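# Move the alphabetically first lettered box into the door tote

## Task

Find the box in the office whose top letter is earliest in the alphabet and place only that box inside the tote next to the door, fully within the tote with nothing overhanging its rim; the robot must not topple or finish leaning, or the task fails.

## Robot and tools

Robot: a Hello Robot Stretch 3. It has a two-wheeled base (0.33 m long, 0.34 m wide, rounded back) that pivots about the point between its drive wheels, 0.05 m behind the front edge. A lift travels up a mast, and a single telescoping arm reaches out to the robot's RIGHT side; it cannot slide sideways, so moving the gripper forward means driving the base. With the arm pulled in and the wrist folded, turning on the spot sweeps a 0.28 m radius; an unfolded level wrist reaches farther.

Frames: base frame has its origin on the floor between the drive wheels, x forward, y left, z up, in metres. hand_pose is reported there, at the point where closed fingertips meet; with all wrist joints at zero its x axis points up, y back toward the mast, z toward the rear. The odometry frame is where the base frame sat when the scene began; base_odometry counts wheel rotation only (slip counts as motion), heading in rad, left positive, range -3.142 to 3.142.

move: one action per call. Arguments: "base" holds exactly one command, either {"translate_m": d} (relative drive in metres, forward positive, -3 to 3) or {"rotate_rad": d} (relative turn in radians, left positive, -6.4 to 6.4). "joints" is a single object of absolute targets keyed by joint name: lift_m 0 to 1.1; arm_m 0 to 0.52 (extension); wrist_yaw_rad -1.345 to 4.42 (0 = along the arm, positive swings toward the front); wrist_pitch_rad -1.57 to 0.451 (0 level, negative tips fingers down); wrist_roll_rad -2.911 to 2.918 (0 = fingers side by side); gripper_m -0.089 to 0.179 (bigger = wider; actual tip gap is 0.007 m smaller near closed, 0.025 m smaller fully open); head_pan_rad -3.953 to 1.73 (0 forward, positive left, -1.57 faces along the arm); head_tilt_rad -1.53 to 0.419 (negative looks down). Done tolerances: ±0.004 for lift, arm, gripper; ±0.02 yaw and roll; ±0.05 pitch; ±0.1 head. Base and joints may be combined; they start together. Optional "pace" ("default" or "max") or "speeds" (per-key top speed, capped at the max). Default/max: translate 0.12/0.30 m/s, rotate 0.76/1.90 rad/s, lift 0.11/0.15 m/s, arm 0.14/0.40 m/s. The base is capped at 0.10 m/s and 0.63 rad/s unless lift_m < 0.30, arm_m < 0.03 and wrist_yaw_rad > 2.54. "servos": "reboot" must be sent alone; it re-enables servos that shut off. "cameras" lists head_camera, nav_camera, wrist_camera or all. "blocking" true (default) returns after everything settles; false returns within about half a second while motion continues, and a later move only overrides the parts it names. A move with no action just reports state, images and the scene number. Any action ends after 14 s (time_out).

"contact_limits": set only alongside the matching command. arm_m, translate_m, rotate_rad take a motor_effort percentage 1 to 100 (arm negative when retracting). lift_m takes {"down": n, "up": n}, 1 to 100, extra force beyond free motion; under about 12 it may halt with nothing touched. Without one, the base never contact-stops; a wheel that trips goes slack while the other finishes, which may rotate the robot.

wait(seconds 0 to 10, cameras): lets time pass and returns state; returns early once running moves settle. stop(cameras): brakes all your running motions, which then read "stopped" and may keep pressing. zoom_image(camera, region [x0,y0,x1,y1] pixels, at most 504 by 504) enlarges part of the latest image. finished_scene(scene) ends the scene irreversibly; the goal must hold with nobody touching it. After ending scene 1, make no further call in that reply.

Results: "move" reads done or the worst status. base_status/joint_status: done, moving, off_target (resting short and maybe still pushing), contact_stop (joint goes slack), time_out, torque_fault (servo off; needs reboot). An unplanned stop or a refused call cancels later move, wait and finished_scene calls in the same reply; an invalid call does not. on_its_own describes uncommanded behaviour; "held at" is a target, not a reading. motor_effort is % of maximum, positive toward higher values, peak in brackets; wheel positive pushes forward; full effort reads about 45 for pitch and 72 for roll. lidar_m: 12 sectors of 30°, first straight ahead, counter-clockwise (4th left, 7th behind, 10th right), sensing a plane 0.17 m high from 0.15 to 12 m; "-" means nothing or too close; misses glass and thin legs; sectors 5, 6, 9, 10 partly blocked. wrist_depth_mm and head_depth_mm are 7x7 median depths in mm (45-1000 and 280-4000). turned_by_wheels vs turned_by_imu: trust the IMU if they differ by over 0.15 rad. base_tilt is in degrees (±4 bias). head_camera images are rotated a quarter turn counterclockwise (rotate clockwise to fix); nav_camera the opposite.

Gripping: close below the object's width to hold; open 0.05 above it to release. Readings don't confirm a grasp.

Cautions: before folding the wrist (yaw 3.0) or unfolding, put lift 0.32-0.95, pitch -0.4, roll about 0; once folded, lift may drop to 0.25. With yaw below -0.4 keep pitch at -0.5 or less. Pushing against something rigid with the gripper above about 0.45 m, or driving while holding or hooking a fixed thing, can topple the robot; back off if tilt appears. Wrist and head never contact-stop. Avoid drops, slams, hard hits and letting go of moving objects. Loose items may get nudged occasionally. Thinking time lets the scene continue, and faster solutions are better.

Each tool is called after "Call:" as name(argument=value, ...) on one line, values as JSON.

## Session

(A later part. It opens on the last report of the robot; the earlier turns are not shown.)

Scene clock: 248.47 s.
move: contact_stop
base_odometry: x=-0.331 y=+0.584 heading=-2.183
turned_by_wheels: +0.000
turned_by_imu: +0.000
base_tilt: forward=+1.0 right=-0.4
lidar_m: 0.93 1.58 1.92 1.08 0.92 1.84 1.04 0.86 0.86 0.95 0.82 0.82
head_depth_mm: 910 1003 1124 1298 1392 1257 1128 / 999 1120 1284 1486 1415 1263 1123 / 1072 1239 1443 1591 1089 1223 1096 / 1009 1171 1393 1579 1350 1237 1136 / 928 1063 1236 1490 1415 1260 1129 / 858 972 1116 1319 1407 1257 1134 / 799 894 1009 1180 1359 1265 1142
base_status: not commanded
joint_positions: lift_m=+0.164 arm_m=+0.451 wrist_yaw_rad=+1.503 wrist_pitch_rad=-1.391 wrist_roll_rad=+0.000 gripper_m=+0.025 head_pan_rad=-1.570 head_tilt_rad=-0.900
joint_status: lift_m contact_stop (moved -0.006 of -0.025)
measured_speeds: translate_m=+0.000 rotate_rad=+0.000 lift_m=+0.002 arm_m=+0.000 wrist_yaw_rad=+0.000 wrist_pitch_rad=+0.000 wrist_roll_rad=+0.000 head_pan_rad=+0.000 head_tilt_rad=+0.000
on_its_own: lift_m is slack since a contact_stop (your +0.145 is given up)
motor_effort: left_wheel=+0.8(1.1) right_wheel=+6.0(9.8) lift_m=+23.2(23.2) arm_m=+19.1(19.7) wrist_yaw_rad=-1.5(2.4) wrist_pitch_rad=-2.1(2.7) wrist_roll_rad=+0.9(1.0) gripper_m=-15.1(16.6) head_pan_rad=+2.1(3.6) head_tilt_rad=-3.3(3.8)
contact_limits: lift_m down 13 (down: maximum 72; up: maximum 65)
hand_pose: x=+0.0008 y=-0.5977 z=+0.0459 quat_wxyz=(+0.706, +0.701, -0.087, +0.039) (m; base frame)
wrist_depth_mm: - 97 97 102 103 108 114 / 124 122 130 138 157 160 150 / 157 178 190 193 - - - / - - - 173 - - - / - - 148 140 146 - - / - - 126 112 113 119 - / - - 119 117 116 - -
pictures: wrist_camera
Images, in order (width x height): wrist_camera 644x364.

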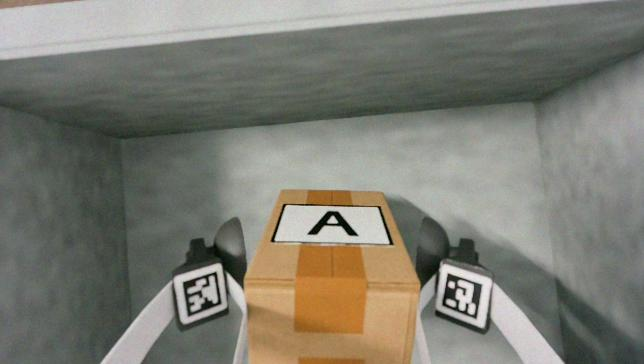

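Call:
move(joints={"gripper_m":0.12,"lift_m":0.165})

Call:
move(joints={"lift_m":0.4}, pace="max", cameras=["wrist_camera"])

Scene clock: 251.57 s.
move: done
base_odometry: x=-0.331 y=+0.584 heading=-2.183
turned_by_wheels: +0.000
turned_by_imu: +0.000
base_tilt: forward=+0.9 right=-0.3
lidar_m: 0.93 1.58 1.91 1.07 0.92 1.84 1.03 0.86 0.86 0.95 0.82 0.81
head_depth_mm: 913 1000 1125 1295 1402 1257 1130 / 996 1124 1282 1488 1423 1253 1118 / 1076 1241 1449 1587 1085 1228 1104 / 1012 1163 1394 1585 1360 1243 1135 / 927 1062 1244 1495 1432 1267 1140 / 857 970 1117 1322 1412 1255 1144 / 798 891 1019 1177 1359 1266 1138
base_status: not commanded
joint_positions: lift_m=+0.165 arm_m=+0.451 wrist_yaw_rad=+1.503 wrist_pitch_rad=-1.397 wrist_roll_rad=+0.000 gripper_m=+0.120 head_pan_rad=-1.570 head_tilt_rad=-0.900
joint_status: all done
measured_speeds: all 0
motor_effort: left_wheel=+0.8(1.2) right_wheel=+6.0(6.6) lift_m=+30.9(31.6) arm_m=+17.4(18.1) wrist_yaw_rad=-1.9(2.2) wrist_pitch_rad=-0.8(1.8) wrist_roll_rad=+0.8(1.1) gripper_m=+0.4(91.0) head_pan_rad=+2.2(3.5) head_tilt_rad=-2.9(3.8)
hand_pose: x=-0.0009 y=-0.5976 z=+0.0472 quat_wxyz=(+0.706, +0.702, -0.085, +0.037) (m; base frame)
wrist_depth_mm: - 97 97 100 103 111 117 / 129 131 133 144 158 170 156 / - 180 193 125 - - - / - - - 121 120 - - / - - 120 120 120 - - / - 123 - - 122 122 - / - 109 - - - 115 -
pictures: none

Scene clock: 253.93 s.
move: done
base_odometry: x=-0.331 y=+0.584 heading=-2.183
turned_by_wheels: +0.000
turned_by_imu: +0.000
base_tilt: forward=+0.9 right=-0.2
lidar_m: 0.93 1.58 1.92 1.07 0.92 1.83 1.03 0.86 0.86 0.95 0.82 0.82
head_depth_mm: 910 1000 1130 1300 1387 1260 1131 / 994 1117 1289 1407 1337 668 591 / 1073 1244 1449 944 1370 1231 1135 / 1008 1165 1384 1595 1362 1240 1139 / 930 1054 1234 1478 1409 1258 1135 / 858 971 1117 1319 1414 1256 1137 / 797 890 1015 1183 1349 1268 1141
base_status: not commanded
joint_positions: lift_m=+0.400 arm_m=+0.451 wrist_yaw_rad=+1.503 wrist_pitch_rad=-1.398 wrist_roll_rad=+0.000 gripper_m=+0.120 head_pan_rad=-1.570 head_tilt_rad=-0.900
joint_status: all done
measured_speeds: all 0
motor_effort: left_wheel=+0.9(1.1) right_wheel=+5.8(6.5) lift_m=+31.2(34.2) arm_m=+16.1(17.6) wrist_yaw_rad=-1.7(2.2) wrist_pitch_rad=-0.6(1.1) wrist_roll_rad=+0.8(1.1) gripper_m=-0.5(1.4) head_pan_rad=+2.5(3.7) head_tilt_rad=-1.3(3.9)
hand_pose: x=-0.0010 y=-0.5976 z=+0.2822 quat_wxyz=(+0.706, +0.702, -0.085, +0.037) (m; base frame)
wrist_depth_mm: 456 452 454 450 445 445 - / 454 458 446 449 446 442 440 / 454 453 447 442 437 438 441 / 448 449 341 354 - 436 435 / 440 444 - - - 435 435 / 441 123 351 375 352 126 429 / 441 437 436 431 432 129 427
pictures: wrist_camera
Images, in order (width x height): wrist_camera 644x364.

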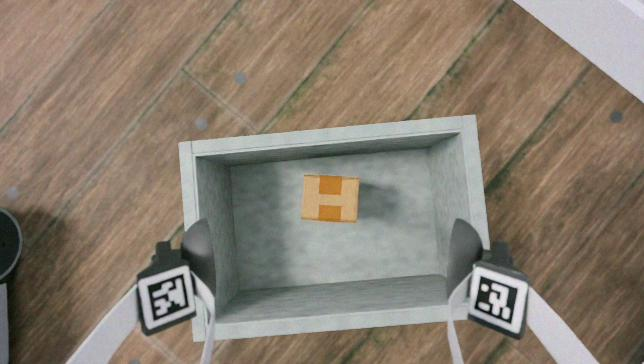

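Call:
finished_scene(scene=3)

The scene is finished: the task was done.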